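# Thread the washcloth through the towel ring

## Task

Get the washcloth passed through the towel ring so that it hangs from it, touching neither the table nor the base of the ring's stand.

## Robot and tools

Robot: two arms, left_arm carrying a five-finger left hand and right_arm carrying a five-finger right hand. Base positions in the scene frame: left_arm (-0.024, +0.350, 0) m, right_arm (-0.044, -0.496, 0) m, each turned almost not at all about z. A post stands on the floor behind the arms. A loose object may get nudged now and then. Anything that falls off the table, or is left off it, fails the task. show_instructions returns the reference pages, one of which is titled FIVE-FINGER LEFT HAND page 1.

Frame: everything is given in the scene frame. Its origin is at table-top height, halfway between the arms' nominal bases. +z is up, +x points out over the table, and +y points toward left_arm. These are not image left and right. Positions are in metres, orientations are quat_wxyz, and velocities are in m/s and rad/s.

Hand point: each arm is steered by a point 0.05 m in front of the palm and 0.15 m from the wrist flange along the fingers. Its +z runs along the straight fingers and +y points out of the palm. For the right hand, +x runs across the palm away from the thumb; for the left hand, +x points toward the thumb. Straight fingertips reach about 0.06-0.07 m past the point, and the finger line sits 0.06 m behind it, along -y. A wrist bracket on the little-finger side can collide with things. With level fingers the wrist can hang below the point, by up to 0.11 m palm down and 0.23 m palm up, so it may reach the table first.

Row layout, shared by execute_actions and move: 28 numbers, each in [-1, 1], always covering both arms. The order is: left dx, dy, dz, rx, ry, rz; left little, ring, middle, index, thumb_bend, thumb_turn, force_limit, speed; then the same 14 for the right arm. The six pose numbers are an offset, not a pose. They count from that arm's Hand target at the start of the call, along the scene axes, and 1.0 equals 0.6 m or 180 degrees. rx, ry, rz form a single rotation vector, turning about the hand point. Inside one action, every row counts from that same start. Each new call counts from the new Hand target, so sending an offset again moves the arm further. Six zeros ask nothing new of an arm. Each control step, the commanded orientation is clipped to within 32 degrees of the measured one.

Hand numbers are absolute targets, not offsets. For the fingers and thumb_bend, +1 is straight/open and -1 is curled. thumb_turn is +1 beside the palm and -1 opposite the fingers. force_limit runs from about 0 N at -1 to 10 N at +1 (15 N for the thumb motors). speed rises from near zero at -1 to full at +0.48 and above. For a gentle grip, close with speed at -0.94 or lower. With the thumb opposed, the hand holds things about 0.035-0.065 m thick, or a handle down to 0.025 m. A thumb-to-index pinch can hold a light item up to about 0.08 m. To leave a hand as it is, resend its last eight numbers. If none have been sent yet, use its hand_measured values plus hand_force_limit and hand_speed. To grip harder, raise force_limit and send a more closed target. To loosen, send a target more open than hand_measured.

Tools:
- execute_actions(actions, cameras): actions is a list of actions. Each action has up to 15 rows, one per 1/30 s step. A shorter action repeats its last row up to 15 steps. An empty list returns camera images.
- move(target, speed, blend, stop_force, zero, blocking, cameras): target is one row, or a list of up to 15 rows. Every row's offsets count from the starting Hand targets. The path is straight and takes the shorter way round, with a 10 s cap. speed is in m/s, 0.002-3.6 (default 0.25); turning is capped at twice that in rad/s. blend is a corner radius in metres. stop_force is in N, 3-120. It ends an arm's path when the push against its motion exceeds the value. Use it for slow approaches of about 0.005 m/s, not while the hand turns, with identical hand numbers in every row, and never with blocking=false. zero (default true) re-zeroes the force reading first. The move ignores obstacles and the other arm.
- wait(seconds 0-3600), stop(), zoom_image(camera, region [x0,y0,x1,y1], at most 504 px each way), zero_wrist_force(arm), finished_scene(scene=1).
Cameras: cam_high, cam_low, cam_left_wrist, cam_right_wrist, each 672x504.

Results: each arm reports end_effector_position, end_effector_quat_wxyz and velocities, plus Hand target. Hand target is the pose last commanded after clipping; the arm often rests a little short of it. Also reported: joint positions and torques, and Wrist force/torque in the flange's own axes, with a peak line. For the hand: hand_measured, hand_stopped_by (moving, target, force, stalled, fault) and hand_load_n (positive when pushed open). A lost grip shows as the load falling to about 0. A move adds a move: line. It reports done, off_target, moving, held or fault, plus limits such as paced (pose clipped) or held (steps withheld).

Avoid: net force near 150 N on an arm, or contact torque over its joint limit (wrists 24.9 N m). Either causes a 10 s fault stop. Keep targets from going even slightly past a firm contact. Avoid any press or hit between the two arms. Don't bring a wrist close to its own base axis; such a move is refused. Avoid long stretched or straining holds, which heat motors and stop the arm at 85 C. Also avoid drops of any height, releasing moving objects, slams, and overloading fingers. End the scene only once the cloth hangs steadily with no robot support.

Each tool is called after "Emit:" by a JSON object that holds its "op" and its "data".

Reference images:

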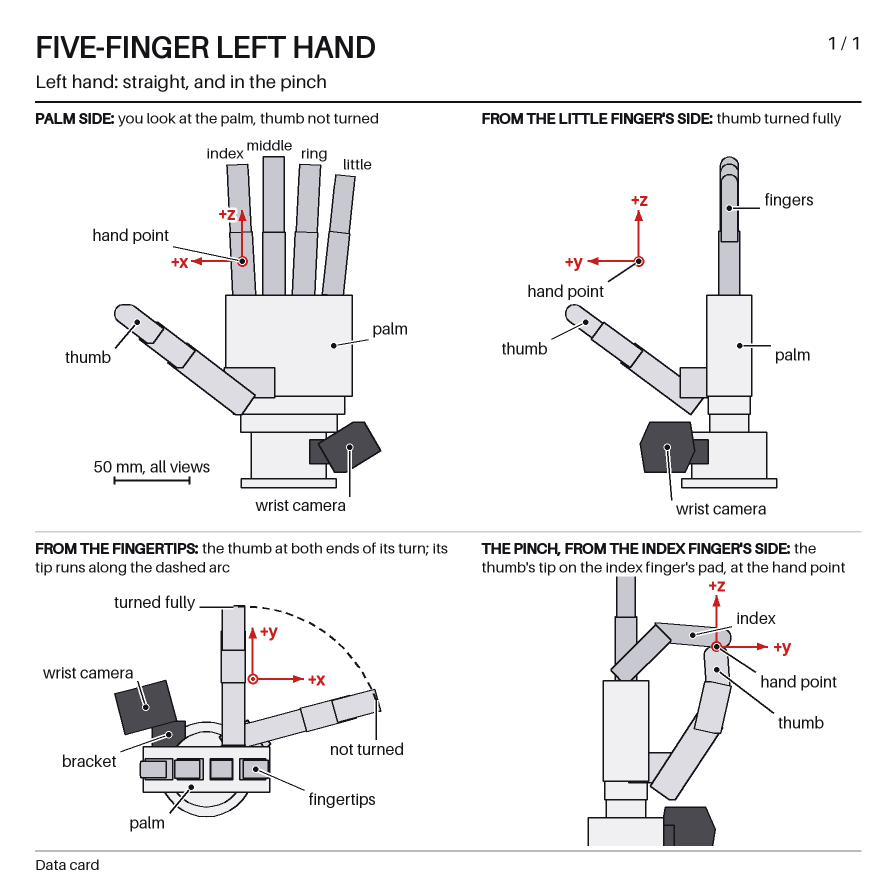

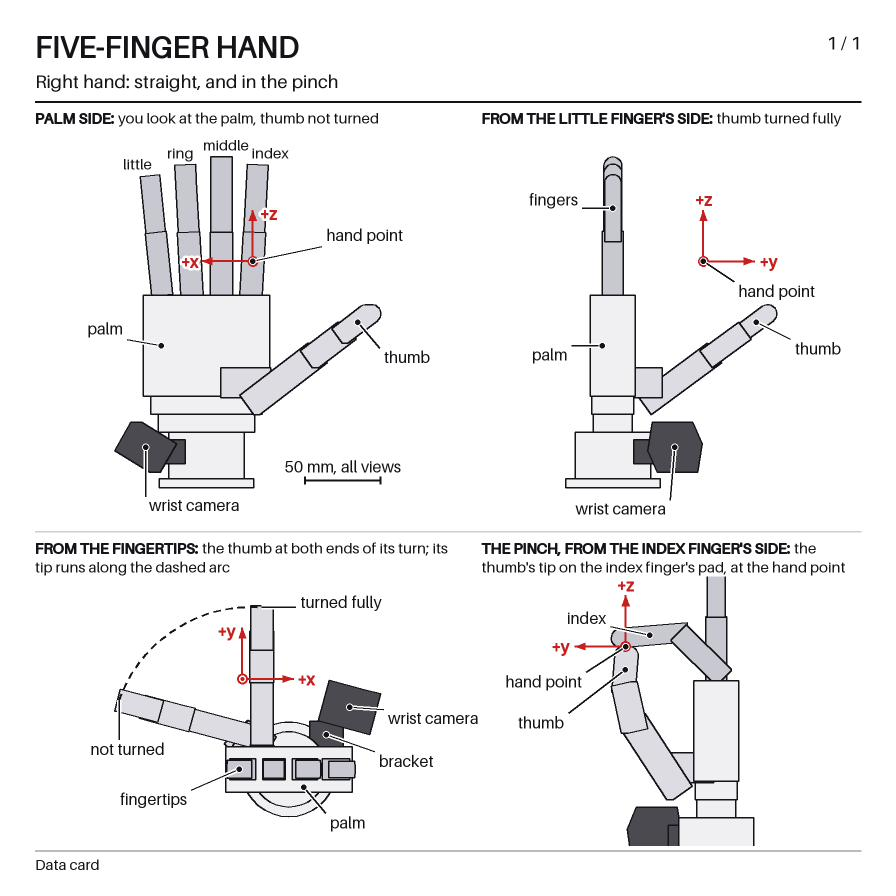

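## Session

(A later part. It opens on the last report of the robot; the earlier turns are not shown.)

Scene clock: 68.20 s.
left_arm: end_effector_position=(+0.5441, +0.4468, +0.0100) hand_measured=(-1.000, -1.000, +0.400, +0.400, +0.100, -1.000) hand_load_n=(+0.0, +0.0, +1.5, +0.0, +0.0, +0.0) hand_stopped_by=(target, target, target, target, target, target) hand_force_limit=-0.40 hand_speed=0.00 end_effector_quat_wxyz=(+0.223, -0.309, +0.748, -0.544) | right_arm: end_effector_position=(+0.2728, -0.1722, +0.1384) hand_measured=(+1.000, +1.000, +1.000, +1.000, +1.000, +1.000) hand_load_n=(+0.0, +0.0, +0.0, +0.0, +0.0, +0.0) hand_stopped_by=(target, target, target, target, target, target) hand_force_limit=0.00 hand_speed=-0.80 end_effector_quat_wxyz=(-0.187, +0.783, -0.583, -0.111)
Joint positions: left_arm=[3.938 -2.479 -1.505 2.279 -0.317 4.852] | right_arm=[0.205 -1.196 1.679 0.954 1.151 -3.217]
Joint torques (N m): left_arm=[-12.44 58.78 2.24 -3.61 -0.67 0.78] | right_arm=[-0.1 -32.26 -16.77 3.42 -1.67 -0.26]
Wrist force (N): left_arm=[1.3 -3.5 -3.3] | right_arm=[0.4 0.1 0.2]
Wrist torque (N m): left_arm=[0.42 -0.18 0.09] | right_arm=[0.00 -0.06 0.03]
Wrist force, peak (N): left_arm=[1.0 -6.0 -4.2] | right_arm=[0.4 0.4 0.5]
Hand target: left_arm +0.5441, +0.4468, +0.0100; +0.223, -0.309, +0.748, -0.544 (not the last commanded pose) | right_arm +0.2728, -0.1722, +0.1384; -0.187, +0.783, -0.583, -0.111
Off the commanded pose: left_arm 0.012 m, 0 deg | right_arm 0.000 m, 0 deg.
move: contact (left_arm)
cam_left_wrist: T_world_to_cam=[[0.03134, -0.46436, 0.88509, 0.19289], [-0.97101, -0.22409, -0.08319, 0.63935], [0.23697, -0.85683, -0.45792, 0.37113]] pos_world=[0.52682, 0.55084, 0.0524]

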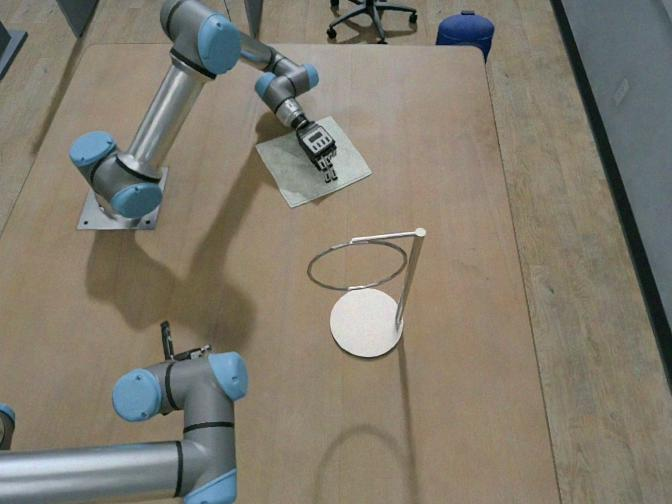

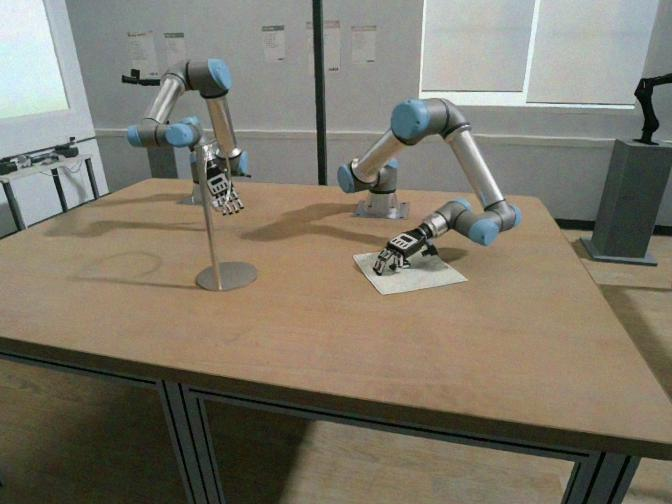

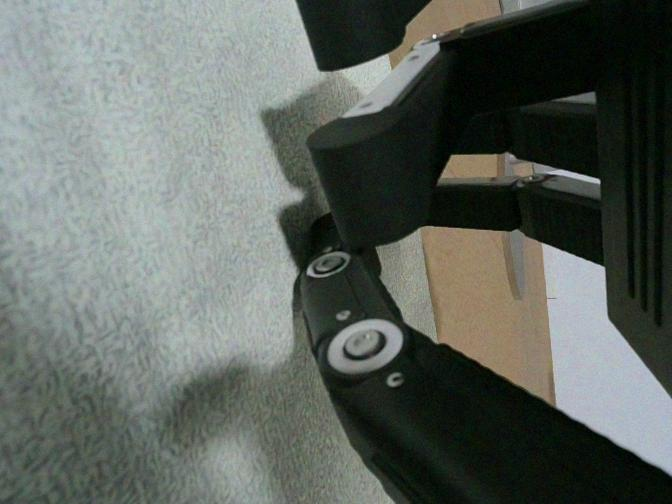

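Emit:
{"op": "move", "data": {"target": [0, 0, -0.002, -0.0079, -0.0078, 0, -1, -1, 0.4, 0.4, 0.1, -1, -0.4, 0, 0,0,0,0,0,0, 1,1,1,1,1,1,0,-0.8], "speed": 0.05}}

Emit:
{"op": "move", "data": {"target": [0, 0, 0, -0.0294, -0.0288, 0, -1, -1, 0.2, 0.2, 0.1, -1, 0.4, -0.85, 0,0,0,0,0,0, 1,1,1,1,1,1,0,-0.8], "speed": 0.11, "cameras": ["cam_high", "cam_low", "cam_left_wrist"]}}

Emit:
{"op": "zoom_image", "data": {"camera": "cam_low", "region": [350, 220, 450, 300]}}

Emit:
{"op": "zoom_image", "data": {"camera": "cam_high", "region": [240, 80, 400, 220]}}

Scene clock: 70.30 s.
left_arm: end_effector_position=(+0.5440, +0.4468, +0.0087) hand_measured=(-1.000, -1.000, +0.400, +0.400, +0.100, -1.000) hand_load_n=(+0.0, +0.0, +1.0, +0.0, -2.0, +0.0) hand_stopped_by=(target, target, target, target, target, target) hand_force_limit=-0.40 hand_speed=0.00 end_effector_quat_wxyz=(+0.228, -0.305, +0.738, -0.557) end_effector_velocity=(+0.000, +0.000, +0.000) end_effector_angular_velocity=(+0.002, +0.004, +0.000) | right_arm: end_effector_position=(+0.2728, -0.1722, +0.1384) hand_measured=(+1.000, +1.000, +1.000, +1.000, +1.000, +1.000) hand_load_n=(+0.0, +0.0, +0.0, +0.0, +0.0, +0.0) hand_stopped_by=(target, target, target, target, target, target) hand_force_limit=0.00 hand_speed=-0.80 end_effector_quat_wxyz=(-0.187, +0.783, -0.583, -0.111)
Joint positions: left_arm=[3.948 -2.501 -1.508 2.254 -0.284 4.901] | right_arm=[0.205 -1.196 1.679 0.954 1.151 -3.217]
Joint velocities: left_arm=[-0.001 0.002 0 0.002 -0.004 -0.005] | right_arm=[within noise]
Joint torques (N m): left_arm=[-8.04 59.75 13.4 0.04 -0.6 -1.31] | right_arm=[-0.1 -32.85 -17.11 3.38 -1.77 -0.14]
Wrist force (N): left_arm=[1.0 -3.5 -2.8] | right_arm=[0.1 0.4 0.2]
Wrist torque (N m): left_arm=[0.33 -0.16 0.07] | right_arm=[0.05 -0.03 0.02]
Wrist force, peak (N): left_arm=[1.4 -3.7 -3.5] | right_arm=[0.2 0.5 0.4]
Hand target: left_arm +0.5441, +0.4468, +0.0088; +0.228, -0.305, +0.738, -0.557 | right_arm +0.2728, -0.1722, +0.1384; -0.187, +0.783, -0.583, -0.111
Off the commanded pose: left_arm 0.000 m, 0 deg | right_arm 0.000 m, 0 deg.
move: done

Scene clock: 71.30 s.
left_arm: end_effector_position=(+0.5440, +0.4468, +0.0086) hand_measured=(-1.000, -1.000, +0.320, +0.200, +0.098, -1.000) hand_load_n=(+0.0, +0.0, +0.0, +0.0, -5.5, -0.5) hand_stopped_by=(target, target, force, target, target, target) hand_force_limit=0.40 hand_speed=-0.85 end_effector_quat_wxyz=(+0.247, -0.290, +0.701, -0.604) end_effector_velocity=(+0.000, -0.001, -0.001) end_effector_angular_velocity=(+0.003, +0.000, -0.003) | right_arm: end_effector_position=(+0.2728, -0.1722, +0.1384) hand_measured=(+1.000, +1.000, +1.000, +1.000, +1.000, +1.000) hand_load_n=(+0.0, +0.0, +0.0, +0.0, -0.5, +0.0) hand_stopped_by=(target, target, target, target, target, target) hand_force_limit=0.00 hand_speed=-0.80 end_effector_quat_wxyz=(-0.187, +0.783, -0.583, -0.111)
Joint positions: left_arm=[3.977 -2.594 -1.528 2.052 -0.171 5.215] | right_arm=[0.205 -1.196 1.679 0.954 1.151 -3.217]
Joint velocities: left_arm=[-0.003 0.001 0.001 0.005 -0.002 -0.004] | right_arm=[within noise]
Joint torques (N m): left_arm=[-10.22 57.9 21.51 0.3 1.08 -1.42] | right_arm=[-0.16 -32.91 -17.49 3.48 -1.69 -0.28]
Wrist force (N): left_arm=[1.5 -5.2 -2.6] | right_arm=[0.0 0.1 0.3]
Wrist torque (N m): left_arm=[0.21 -0.19 0.11] | right_arm=[0.00 0.00 0.00]
Wrist force, peak (N): left_arm=[1.4 -9.9 -2.1] | right_arm=[0.5 0.3 0.2]
Hand target: left_arm +0.5441, +0.4468, +0.0088; +0.247, -0.290, +0.701, -0.603 | right_arm +0.2728, -0.1722, +0.1384; -0.187, +0.783, -0.583, -0.111
Off the commanded pose: left_arm 0.000 m, 0 deg | right_arm 0.000 m, 0 deg.
move: done
cam_left_wrist: T_world_to_cam=[[-0.07277, -0.35729, 0.93115, 0.2025], [-0.95666, -0.23895, -0.16645, 0.63861], [0.28197, -0.90291, -0.32442, 0.36547]] pos_world=[0.52262, 0.55494, 0.0363]

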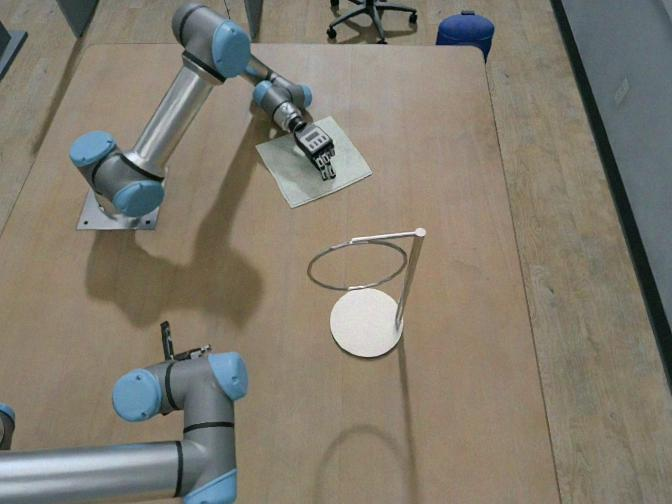

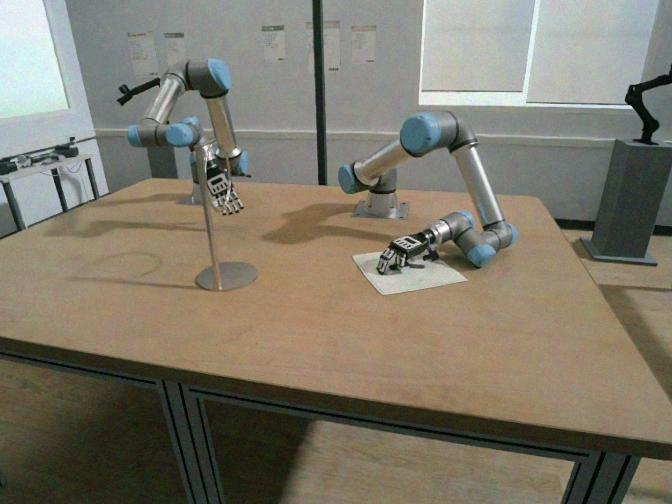

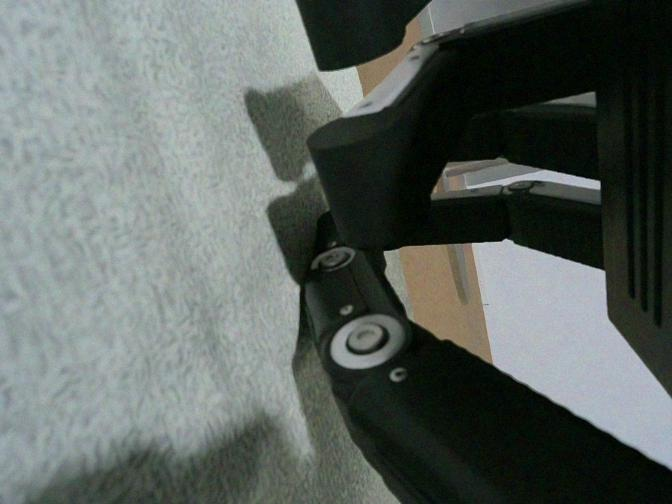

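Scaled by 5.040 from the camera's image (finer frame: 960x720).

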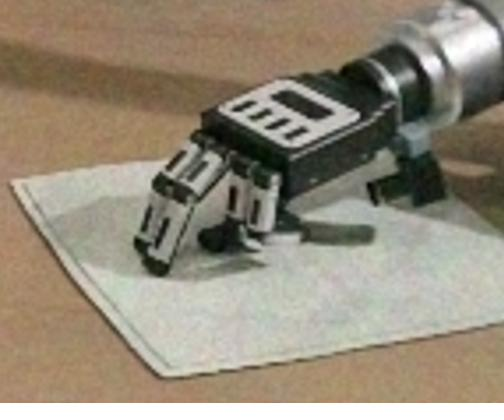

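Scaled by 3.150 from the camera's image (finer frame: 960x720).

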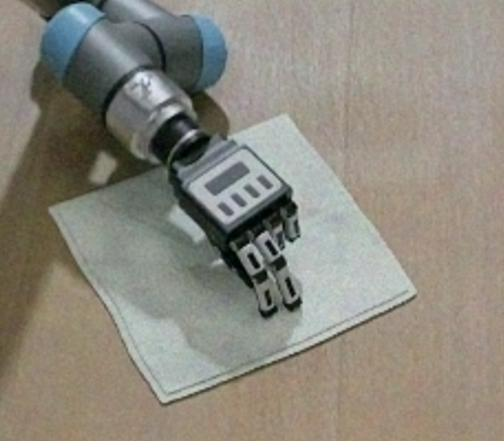

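Emit:
{"op": "move", "data": {"target": [0, 0, 0, 0, 0, 0, -1, -1, 0.1, 0.1, 0.1, -1, 0.4, -0.8, 0,0,0,0,0,0, 1,1,1,1,1,1,0,-0.8]}}

Emit:
{"op": "move", "data": {"target": [0, 0, 0, 0, 0, 0, -1, -1, -0.05, -0.05, 0.1, -1, 0.4, -0.8, 0,0,0,0,0,0, 1,1,1,1,1,1,0,-0.8], "cameras": ["cam_high", "cam_low", "cam_left_wrist"]}}

Emit:
{"op": "zoom_image", "data": {"camera": "cam_low", "region": [350, 220, 450, 300]}}

Emit:
{"op": "zoom_image", "data": {"camera": "cam_high", "region": [240, 80, 400, 220]}}

Scene clock: 72.30 s.
left_arm: end_effector_position=(+0.5441, +0.4468, +0.0088) hand_measured=(-1.000, -1.000, +0.230, +0.102, +0.098, -1.000) hand_load_n=(+0.0, +0.0, +7.5, +6.0, -4.0, +0.0) hand_stopped_by=(target, target, force, target, target, target) hand_force_limit=0.40 hand_speed=-0.80 end_effector_quat_wxyz=(+0.247, -0.290, +0.701, -0.603) | right_arm: end_effector_position=(+0.2728, -0.1722, +0.1384) hand_measured=(+1.000, +1.000, +1.000, +1.000, +1.000, +1.000) hand_load_n=(+0.0, -0.5, +0.0, +0.0, +0.0, +0.0) hand_stopped_by=(target, target, target, target, target, target) hand_force_limit=0.00 hand_speed=-0.80 end_effector_quat_wxyz=(-0.187, +0.783, -0.583, -0.111)
Joint positions: left_arm=[3.977 -2.594 -1.528 2.052 -0.171 5.215] | right_arm=[0.205 -1.196 1.679 0.954 1.151 -3.217]
Joint torques (N m): left_arm=[-10.19 49.95 18.74 1.27 -3.71 -1.1] | right_arm=[0.24 -32.87 -16.85 3.46 -1.79 -0.14]
Wrist force (N): left_arm=[1.6 -19.3 -1.4] | right_arm=[0.2 0.1 0.0]
Wrist torque (N m): left_arm=[0.11 -0.16 0.31] | right_arm=[0.02 -0.03 0.02]
Wrist force, peak (N): left_arm=[1.6 -19.3 -1.4] | right_arm=[0.4 0.6 0.2]
Hand target: left_arm +0.5441, +0.4468, +0.0088; +0.247, -0.290, +0.701, -0.603 | right_arm +0.2728, -0.1722, +0.1384; -0.187, +0.783, -0.583, -0.111
Off the commanded pose: left_arm 0.000 m, 0 deg | right_arm 0.000 m, 0 deg.
move: done

Scene clock: 72.80 s.
left_arm: end_effector_position=(+0.5441, +0.4468, +0.0088) hand_measured=(-1.000, -1.000, +0.230, +0.086, +0.098, -1.000) hand_load_n=(+0.0, +0.0, +7.5, +9.0, -4.0, +0.5) hand_stopped_by=(target, target, force, force, target, target) hand_force_limit=0.40 hand_speed=-0.80 end_effector_quat_wxyz=(+0.247, -0.290, +0.701, -0.603) | right_arm: end_effector_position=(+0.2728, -0.1722, +0.1384) hand_measured=(+1.000, +1.000, +1.000, +1.000, +1.000, +1.000) hand_load_n=(+0.0, +0.0, +0.0, +0.0, -0.5, +0.0) hand_stopped_by=(target, target, target, target, target, target) hand_force_limit=0.00 hand_speed=-0.80 end_effector_quat_wxyz=(-0.187, +0.783, -0.583, -0.111)
Joint positions: left_arm=[3.977 -2.594 -1.528 2.052 -0.171 5.215] | right_arm=[0.205 -1.196 1.679 0.954 1.151 -3.217]
Joint torques (N m): left_arm=[-7.49 38.67 16.19 1.35 -4.26 -0.77] | right_arm=[0.6 -32.72 -17.69 3.5 -1.74 -0.3]
Wrist force (N): left_arm=[1.6 -22.1 -1.0] | right_arm=[0.2 0.1 0.0]
Wrist torque (N m): left_arm=[0.11 -0.14 0.32] | right_arm=[0.02 -0.02 0.02]
Wrist force, peak (N): left_arm=[1.5 -22.5 -1.1] | right_arm=[0.0 0.4 0.3]
Hand target: left_arm +0.5441, +0.4468, +0.0088; +0.247, -0.290, +0.701, -0.603 | right_arm +0.2728, -0.1722, +0.1384; -0.187, +0.783, -0.583, -0.111
Off the commanded pose: left_arm 0.000 m, 0 deg | right_arm 0.000 m, 0 deg.
move: done
cam_left_wrist: T_world_to_cam=[[-0.07331, -0.35764, 0.93098, 0.20281], [-0.95659, -0.23881, -0.16706, 0.63875], [0.28208, -0.90281, -0.32461, 0.36537]] pos_world=[0.52282, 0.55494, 0.0365]

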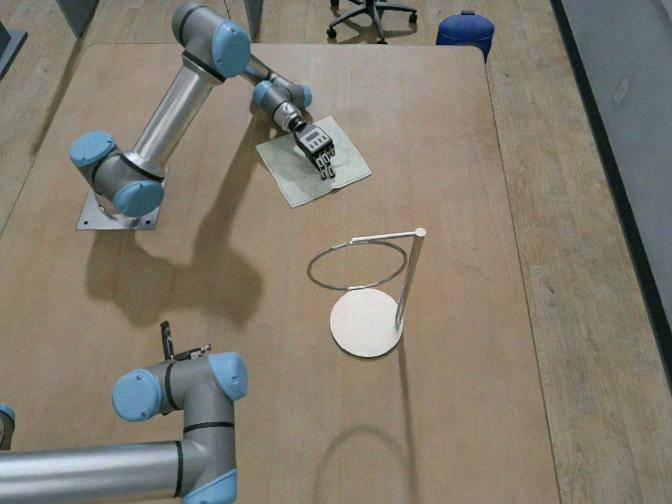

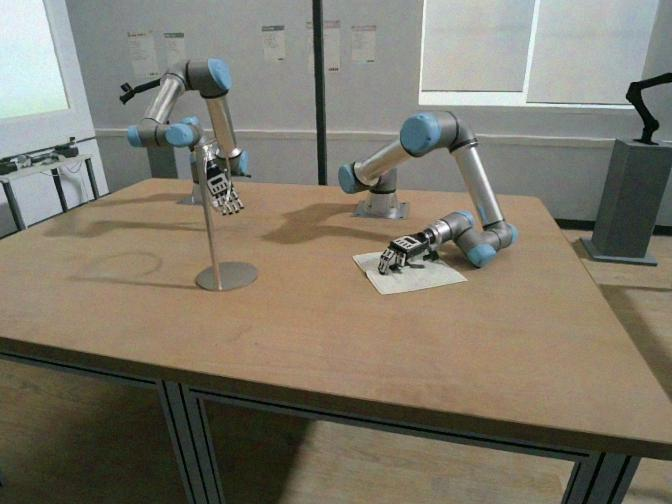

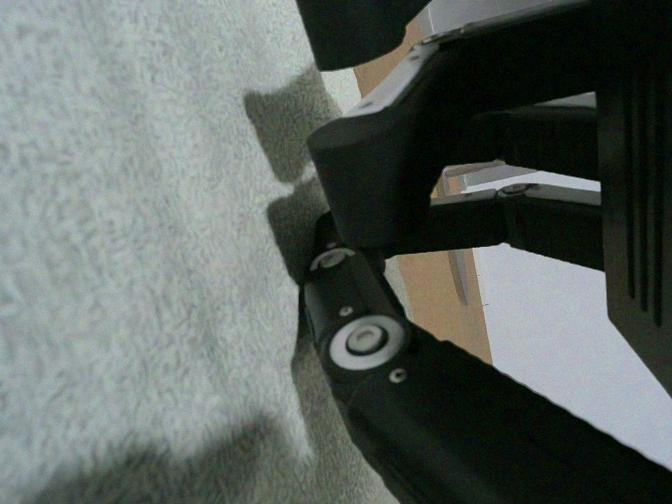

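Scaled by 5.040 from the camera's image (finer frame: 960x720).

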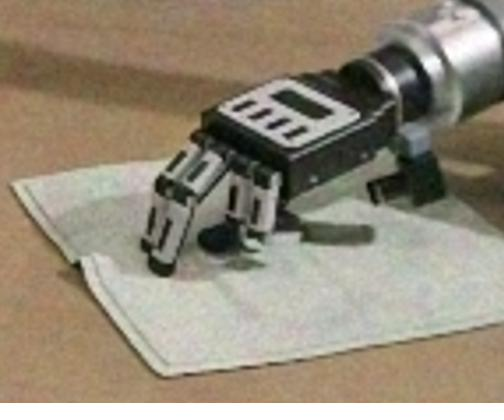

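Scaled by 3.150 from the camera's image (finer frame: 960x720).

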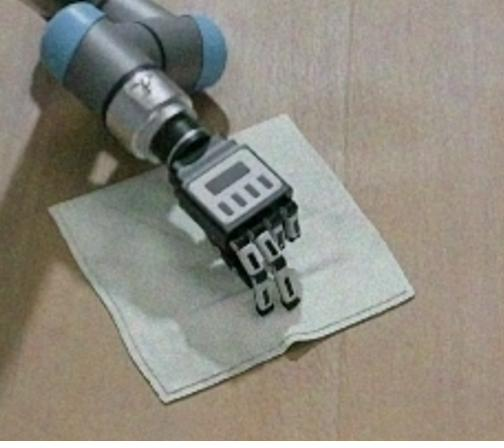

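Emit:
{"op": "move", "data": {"target": [0, 0, 0.0025, 0, 0, 0, -1, -1, 0.12, 0.06, 0.1, -1, 0.4, -0.85, 0,0,0,0,0,0, 1,1,1,1,1,1,0,-0.8], "speed": 0.01}}

Emit:
{"op": "move", "data": {"target": [0, 0, 0.001, 0, 0, 0, -1, -1, 0.0, -0.02, 0.1, -1, 0.4, -0.85, 0,0,0,0,0,0, 1,1,1,1,1,1,0,-0.8], "speed": 0.01, "cameras": ["cam_high", "cam_low", "cam_left_wrist"]}}

Emit:
{"op": "zoom_image", "data": {"camera": "cam_low", "region": [350, 220, 450, 300]}}

Emit:
{"op": "zoom_image", "data": {"camera": "cam_high", "region": [240, 80, 400, 220]}}

Scene clock: 73.87 s.
left_arm: end_effector_position=(+0.5441, +0.4468, +0.0103) hand_measured=(-1.000, -1.000, +0.230, +0.086, +0.100, -1.000) hand_load_n=(+0.0, +0.0, +2.0, +2.5, +0.0, +0.0) hand_stopped_by=(target, target, force, force, target, target) hand_force_limit=0.40 hand_speed=-0.85 end_effector_quat_wxyz=(+0.247, -0.290, +0.701, -0.603) | right_arm: end_effector_position=(+0.2728, -0.1722, +0.1384) hand_measured=(+1.000, +1.000, +1.000, +1.000, +1.000, +1.000) hand_load_n=(+0.0, +0.0, +0.0, +0.0, +0.0, +0.0) hand_stopped_by=(target, target, target, target, target, target) hand_force_limit=0.00 hand_speed=-0.80 end_effector_quat_wxyz=(-0.187, +0.783, -0.583, -0.111)
Joint positions: left_arm=[3.977 -2.591 -1.529 2.05 -0.171 5.215] | right_arm=[0.205 -1.196 1.679 0.954 1.151 -3.217]
Joint torques (N m): left_arm=[-2.47 50.76 -6.16 -2.51 1.67 0.13] | right_arm=[-0.34 -32.69 -17.2 3.52 -1.77 -0.43]
Wrist force (N): left_arm=[0.5 -3.9 -0.8] | right_arm=[0.2 0.0 0.0]
Wrist torque (N m): left_arm=[0.47 -0.07 0.04] | right_arm=[0.00 -0.03 0.02]
Wrist force, peak (N): left_arm=[1.6 -22.3 -1.2] | right_arm=[0.1 0.1 0.6]
Hand target: left_arm +0.5441, +0.4468, +0.0103; +0.247, -0.290, +0.701, -0.603 | right_arm +0.2728, -0.1722, +0.1384; -0.187, +0.783, -0.583, -0.111
Off the commanded pose: left_arm 0.000 m, 0 deg | right_arm 0.000 m, 0 deg.
move: done

Scene clock: 74.37 s.
left_arm: end_effector_position=(+0.5441, +0.4468, +0.0110) hand_measured=(-1.000, -1.000, +0.178, +0.004, +0.100, -1.000) hand_load_n=(+0.0, +0.0, +6.5, +7.0, +0.0, +0.0) hand_stopped_by=(target, target, force, force, target, target) hand_force_limit=0.40 hand_speed=-0.85 end_effector_quat_wxyz=(+0.247, -0.290, +0.701, -0.604) | right_arm: end_effector_position=(+0.2728, -0.1722, +0.1384) hand_measured=(+1.000, +1.000, +1.000, +1.000, +1.000, +1.000) hand_load_n=(+0.0, +0.0, -0.5, +0.0, +0.0, +0.0) hand_stopped_by=(target, target, target, target, target, target) hand_force_limit=0.00 hand_speed=-0.80 end_effector_quat_wxyz=(-0.187, +0.783, -0.583, -0.111)
Joint positions: left_arm=[3.977 -2.59 -1.53 2.049 -0.171 5.215] | right_arm=[0.205 -1.196 1.679 0.954 1.151 -3.217]
Joint torques (N m): left_arm=[-0.04 41.35 -1.95 0.84 -3.49 1.12] | right_arm=[-0.27 -32.47 -16.81 3.57 -1.82 -0.29]
Wrist force (N): left_arm=[1.1 -17.3 -0.1] | right_arm=[0.1 0.0 0.2]
Wrist torque (N m): left_arm=[0.13 -0.10 0.26] | right_arm=[-0.01 -0.02 0.01]
Wrist force, peak (N): left_arm=[1.2 -17.4 -0.3] | right_arm=[0.2 0.4 0.3]
Hand target: left_arm +0.5441, +0.4468, +0.0109; +0.247, -0.290, +0.701, -0.603 | right_arm +0.2728, -0.1722, +0.1384; -0.187, +0.783, -0.583, -0.111
Off the commanded pose: left_arm 0.000 m, 0 deg | right_arm 0.000 m, 0 deg.
move: done
cam_left_wrist: T_world_to_cam=[[-0.07321, -0.35753, 0.93103, 0.20065], [-0.95659, -0.23887, -0.16695, 0.63915], [0.28209, -0.90284, -0.32452, 0.3661]] pos_world=[0.52282, 0.55494, 0.0387]

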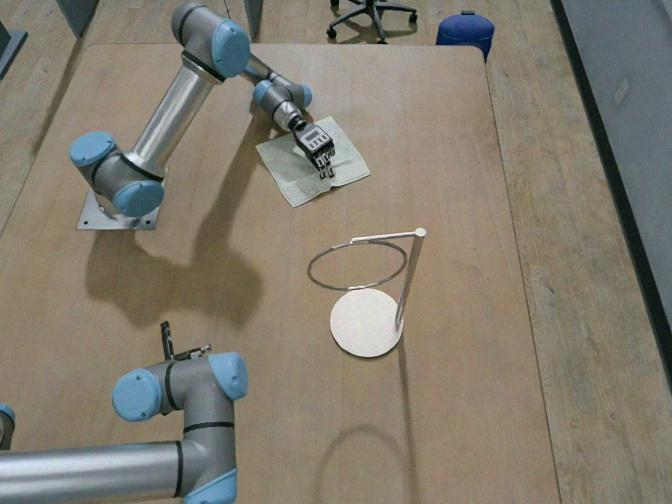

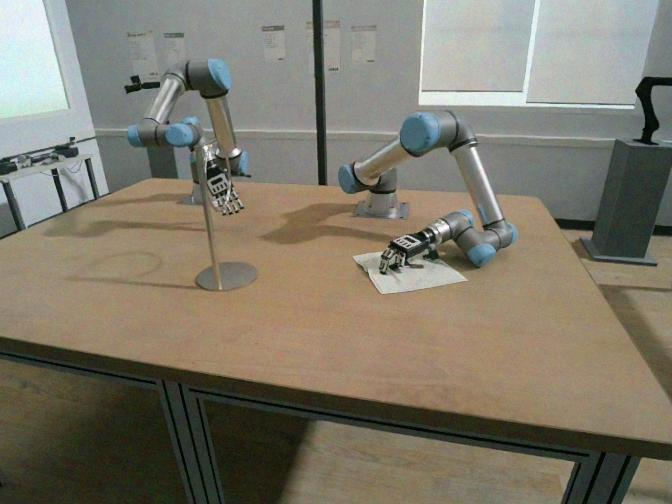

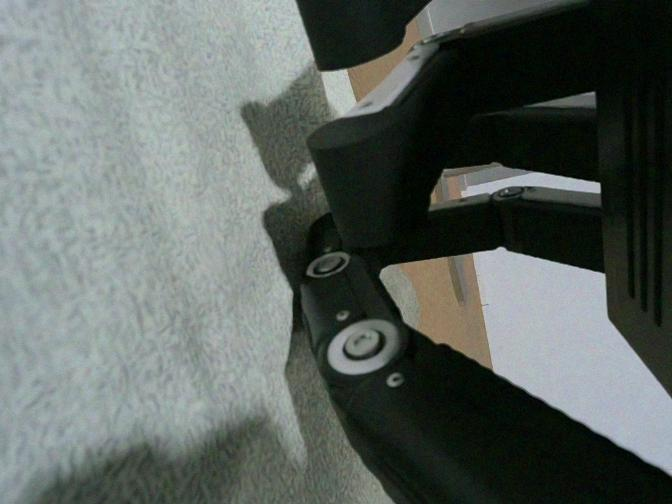

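Scaled by 5.040 from the camera's image (finer frame: 960x720).

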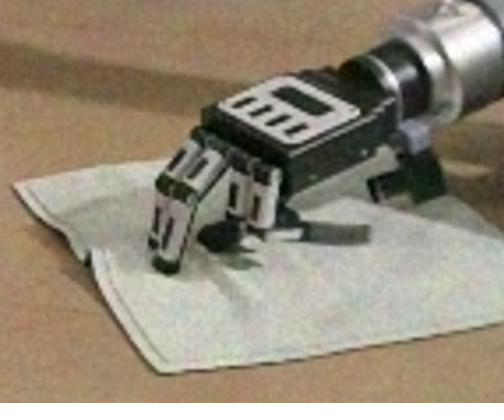

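Scaled by 3.150 from the camera's image (finer frame: 960x720).

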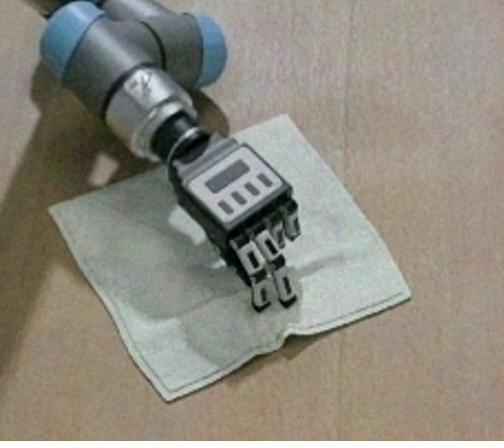

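Emit:
{"op": "move", "data": {"target": [0, 0, 0.002, 0, 0, 0, -1, -1, 0.08, -0.1, 0.1, -1, 0.6, -0.85, 0,0,0,0,0,0, 1,1,1,1,1,1,0,-0.8], "speed": 0.005}}

Emit:
{"op": "move", "data": {"target": [0, 0, 0.0015, 0, 0, 0, -1, -1, 0.0, -0.15, 0.1, -1, 0.6, -0.85, 0,0,0,0,0,0, 1,1,1,1,1,1,0,-0.8], "speed": 0.005, "cameras": ["cam_high", "cam_low", "cam_left_wrist"]}}

Emit:
{"op": "zoom_image", "data": {"camera": "cam_low", "region": [350, 220, 450, 300]}}

Emit:
{"op": "zoom_image", "data": {"camera": "cam_high", "region": [240, 80, 400, 220]}}

Scene clock: 76.63 s.
left_arm: end_effector_position=(+0.5441, +0.4468, +0.0120) hand_measured=(-1.000, -1.000, +0.166, -0.006, +0.100, -1.000) hand_load_n=(+0.5, +0.0, +3.0, +3.5, +0.0, +0.5) hand_stopped_by=(target, target, force, force, target, target) hand_force_limit=0.60 hand_speed=-0.85 end_effector_quat_wxyz=(+0.247, -0.290, +0.701, -0.603) | right_arm: end_effector_position=(+0.2728, -0.1722, +0.1384) hand_measured=(+1.000, +1.000, +1.000, +1.000, +1.000, +1.000) hand_load_n=(+0.0, +0.0, +0.0, +0.0, +0.0, -0.5) hand_stopped_by=(target, target, target, target, target, target) hand_force_limit=0.00 hand_speed=-0.80 end_effector_quat_wxyz=(-0.187, +0.783, -0.583, -0.111)
Joint positions: left_arm=[3.977 -2.588 -1.53 2.048 -0.171 5.215] | right_arm=[0.205 -1.196 1.679 0.954 1.151 -3.217]
Joint torques (N m): left_arm=[9.74 54.99 -5.96 -2.78 -0.24 0.16] | right_arm=[-0.07 -32.18 -17.14 3.56 -1.99 -0.16]
Wrist force (N): left_arm=[0.5 -7.4 -0.4] | right_arm=[0.1 -0.1 0.1]
Wrist torque (N m): left_arm=[0.45 -0.06 0.10] | right_arm=[-0.02 -0.02 0.01]
Wrist force, peak (N): left_arm=[1.2 -21.8 0.4] | right_arm=[0.4 0.3 0.4]
Hand target: left_arm +0.5441, +0.4468, +0.0121; +0.247, -0.290, +0.701, -0.603 | right_arm +0.2728, -0.1722, +0.1384; -0.187, +0.783, -0.583, -0.111
Off the commanded pose: left_arm 0.000 m, 0 deg | right_arm 0.000 m, 0 deg.
move: done

Scene clock: 77.20 s.
left_arm: end_effector_position=(+0.5441, +0.4468, +0.0131) hand_measured=(-1.000, -1.000, +0.114, -0.130, +0.100, -1.000) hand_load_n=(+0.0, +0.0, +5.0, +9.5, +0.5, +0.0) hand_stopped_by=(target, target, force, force, target, target) hand_force_limit=0.60 hand_speed=-0.85 end_effector_quat_wxyz=(+0.247, -0.290, +0.701, -0.603) | right_arm: end_effector_position=(+0.2728, -0.1722, +0.1384) hand_measured=(+1.000, +1.000, +1.000, +1.000, +1.000, +1.000) hand_load_n=(+0.0, +0.0, +0.0, +0.0, -0.5, +0.0) hand_stopped_by=(target, target, target, target, target, target) hand_force_limit=0.00 hand_speed=-0.80 end_effector_quat_wxyz=(-0.187, +0.783, -0.583, -0.111)
Joint positions: left_arm=[3.977 -2.586 -1.531 2.046 -0.171 5.215] | right_arm=[0.205 -1.196 1.679 0.954 1.151 -3.217]
Joint torques (N m): left_arm=[10.25 41.12 -3.47 -0.5 -2.9 -0.49] | right_arm=[-0.29 -33.24 -17.61 3.58 -1.74 -0.29]
Wrist force (N): left_arm=[0.7 -17.4 -0.1] | right_arm=[0.1 0.3 0.0]
Wrist torque (N m): left_arm=[0.10 -0.06 0.27] | right_arm=[0.04 -0.01 0.01]
Wrist force, peak (N): left_arm=[0.8 -17.5 0.2] | right_arm=[0.4 0.1 0.4]
Hand target: left_arm +0.5441, +0.4468, +0.0130; +0.247, -0.290, +0.701, -0.603 | right_arm +0.2728, -0.1722, +0.1384; -0.187, +0.783, -0.583, -0.111
Off the commanded pose: left_arm 0.000 m, 0 deg | right_arm 0.000 m, 0 deg.
move: done
cam_left_wrist: T_world_to_cam=[[-0.07327, -0.35763, 0.93098, 0.19879], [-0.95659, -0.23883, -0.16703, 0.63947], [0.28208, -0.90281, -0.32461, 0.36677]] pos_world=[0.52282, 0.55494, 0.0408]

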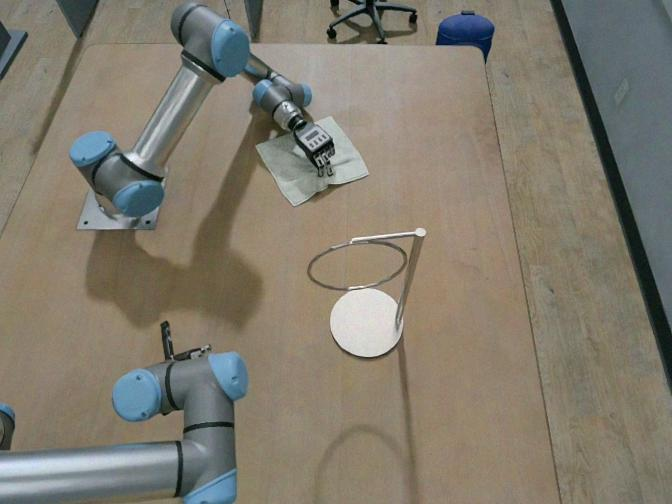

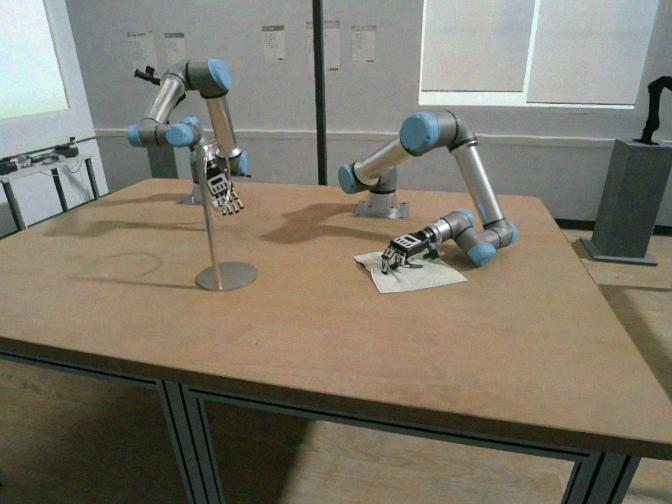

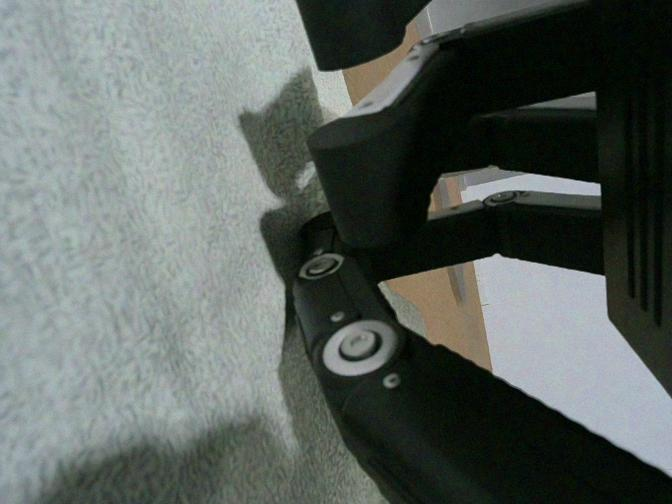

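Scaled by 5.040 from the camera's image (finer frame: 960x720).

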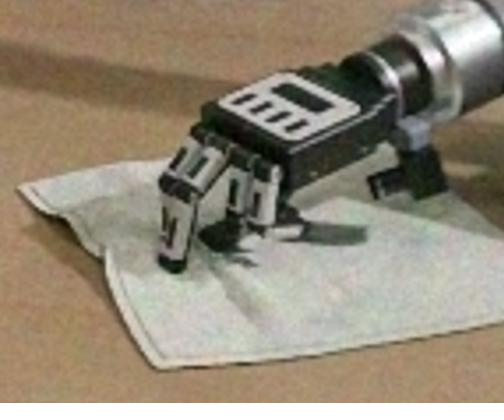

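Scaled by 3.150 from the camera's image (finer frame: 960x720).

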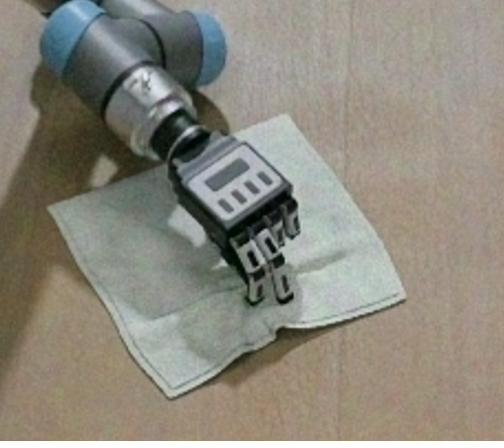

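Emit:
{"op": "move", "data": {"target": [0, 0, 0.0, 0, 0, 0, -1, -1, -0.1, -0.16, -0.15, -1, 0.4, -0.85, 0,0,0,0,0,0, 1,1,1,1,1,1,0,-0.8], "cameras": ["cam_high", "cam_low", "cam_left_wrist"]}}

Emit:
{"op": "zoom_image", "data": {"camera": "cam_low", "region": [350, 220, 450, 300]}}

Emit:
{"op": "zoom_image", "data": {"camera": "cam_high", "region": [240, 80, 400, 220]}}

Scene clock: 79.00 s.
left_arm: end_effector_position=(+0.5441, +0.4468, +0.0130) hand_measured=(-1.000, -1.000, +0.102, -0.130, -0.150, -1.000) hand_load_n=(+0.0, +0.0, +8.0, +7.0, +0.0, +0.0) hand_stopped_by=(target, target, force, force, target, target) hand_force_limit=0.40 hand_speed=-0.85 end_effector_quat_wxyz=(+0.247, -0.290, +0.701, -0.603) | right_arm: end_effector_position=(+0.2728, -0.1722, +0.1384) hand_measured=(+1.000, +1.000, +1.000, +1.000, +1.000, +1.000) hand_load_n=(+0.0, +0.0, -0.5, +0.0, +0.0, +0.0) hand_stopped_by=(target, target, target, target, target, target) hand_force_limit=0.00 hand_speed=-0.80 end_effector_quat_wxyz=(-0.187, +0.783, -0.583, -0.111)
Joint positions: left_arm=[3.977 -2.586 -1.531 2.046 -0.171 5.215] | right_arm=[0.205 -1.196 1.679 0.954 1.151 -3.217]
Joint torques (N m): left_arm=[9.81 27.99 11.68 1.1 -3.63 -1] | right_arm=[-0.09 -32.8 -17.69 3.64 -1.81 -0.26]
Wrist force (N): left_arm=[1.0 -20.7 0.3] | right_arm=[0.4 0.3 -0.2]
Wrist torque (N m): left_arm=[0.08 -0.08 0.36] | right_arm=[0.07 -0.05 0.04]
Wrist force, peak (N): left_arm=[1.0 -20.9 0.2] | right_arm=[0.3 0.6 0.3]
Hand target: left_arm +0.5441, +0.4468, +0.0130; +0.247, -0.290, +0.701, -0.603 | right_arm +0.2728, -0.1722, +0.1384; -0.187, +0.783, -0.583, -0.111
Off the commanded pose: left_arm 0.000 m, 0 deg | right_arm 0.000 m, 0 deg.
move: done
cam_left_wrist: T_world_to_cam=[[-0.07318, -0.35761, 0.931, 0.19882], [-0.9566, -0.23886, -0.16695, 0.63938], [0.28208, -0.90281, -0.32461, 0.36677]] pos_world=[0.52272, 0.55494, 0.0407]

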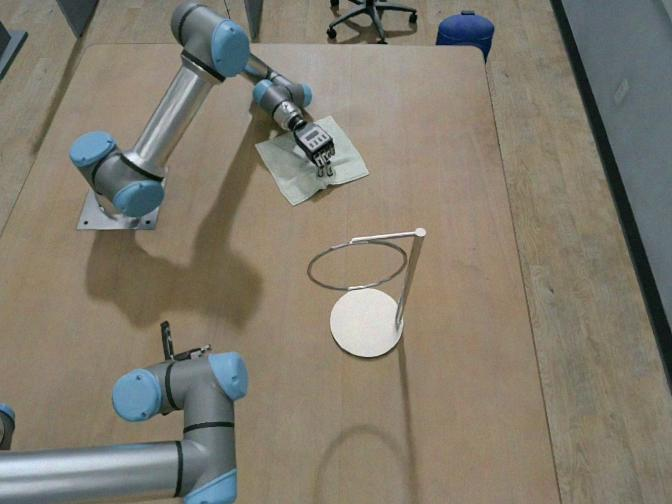

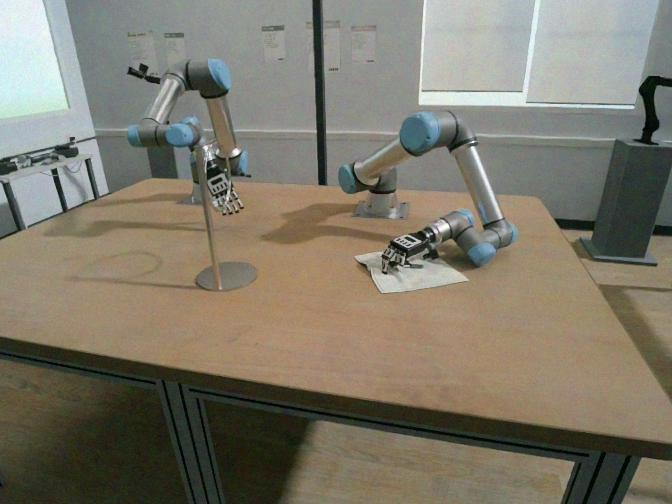

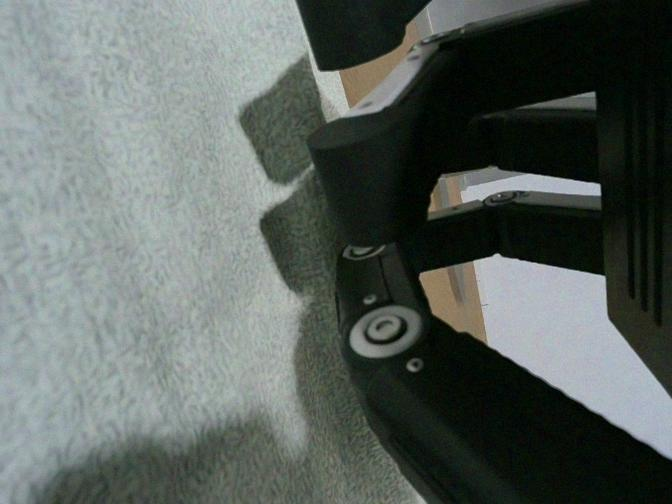

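Scaled by 5.040 from the camera's image (finer frame: 960x720).

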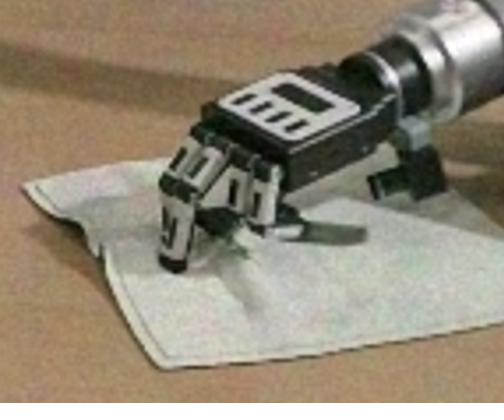

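Scaled by 3.150 from the camera's image (finer frame: 960x720).

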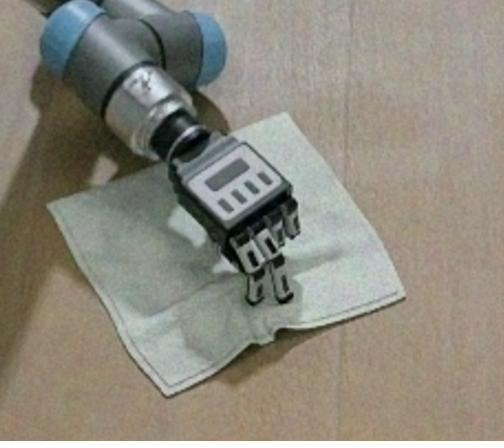

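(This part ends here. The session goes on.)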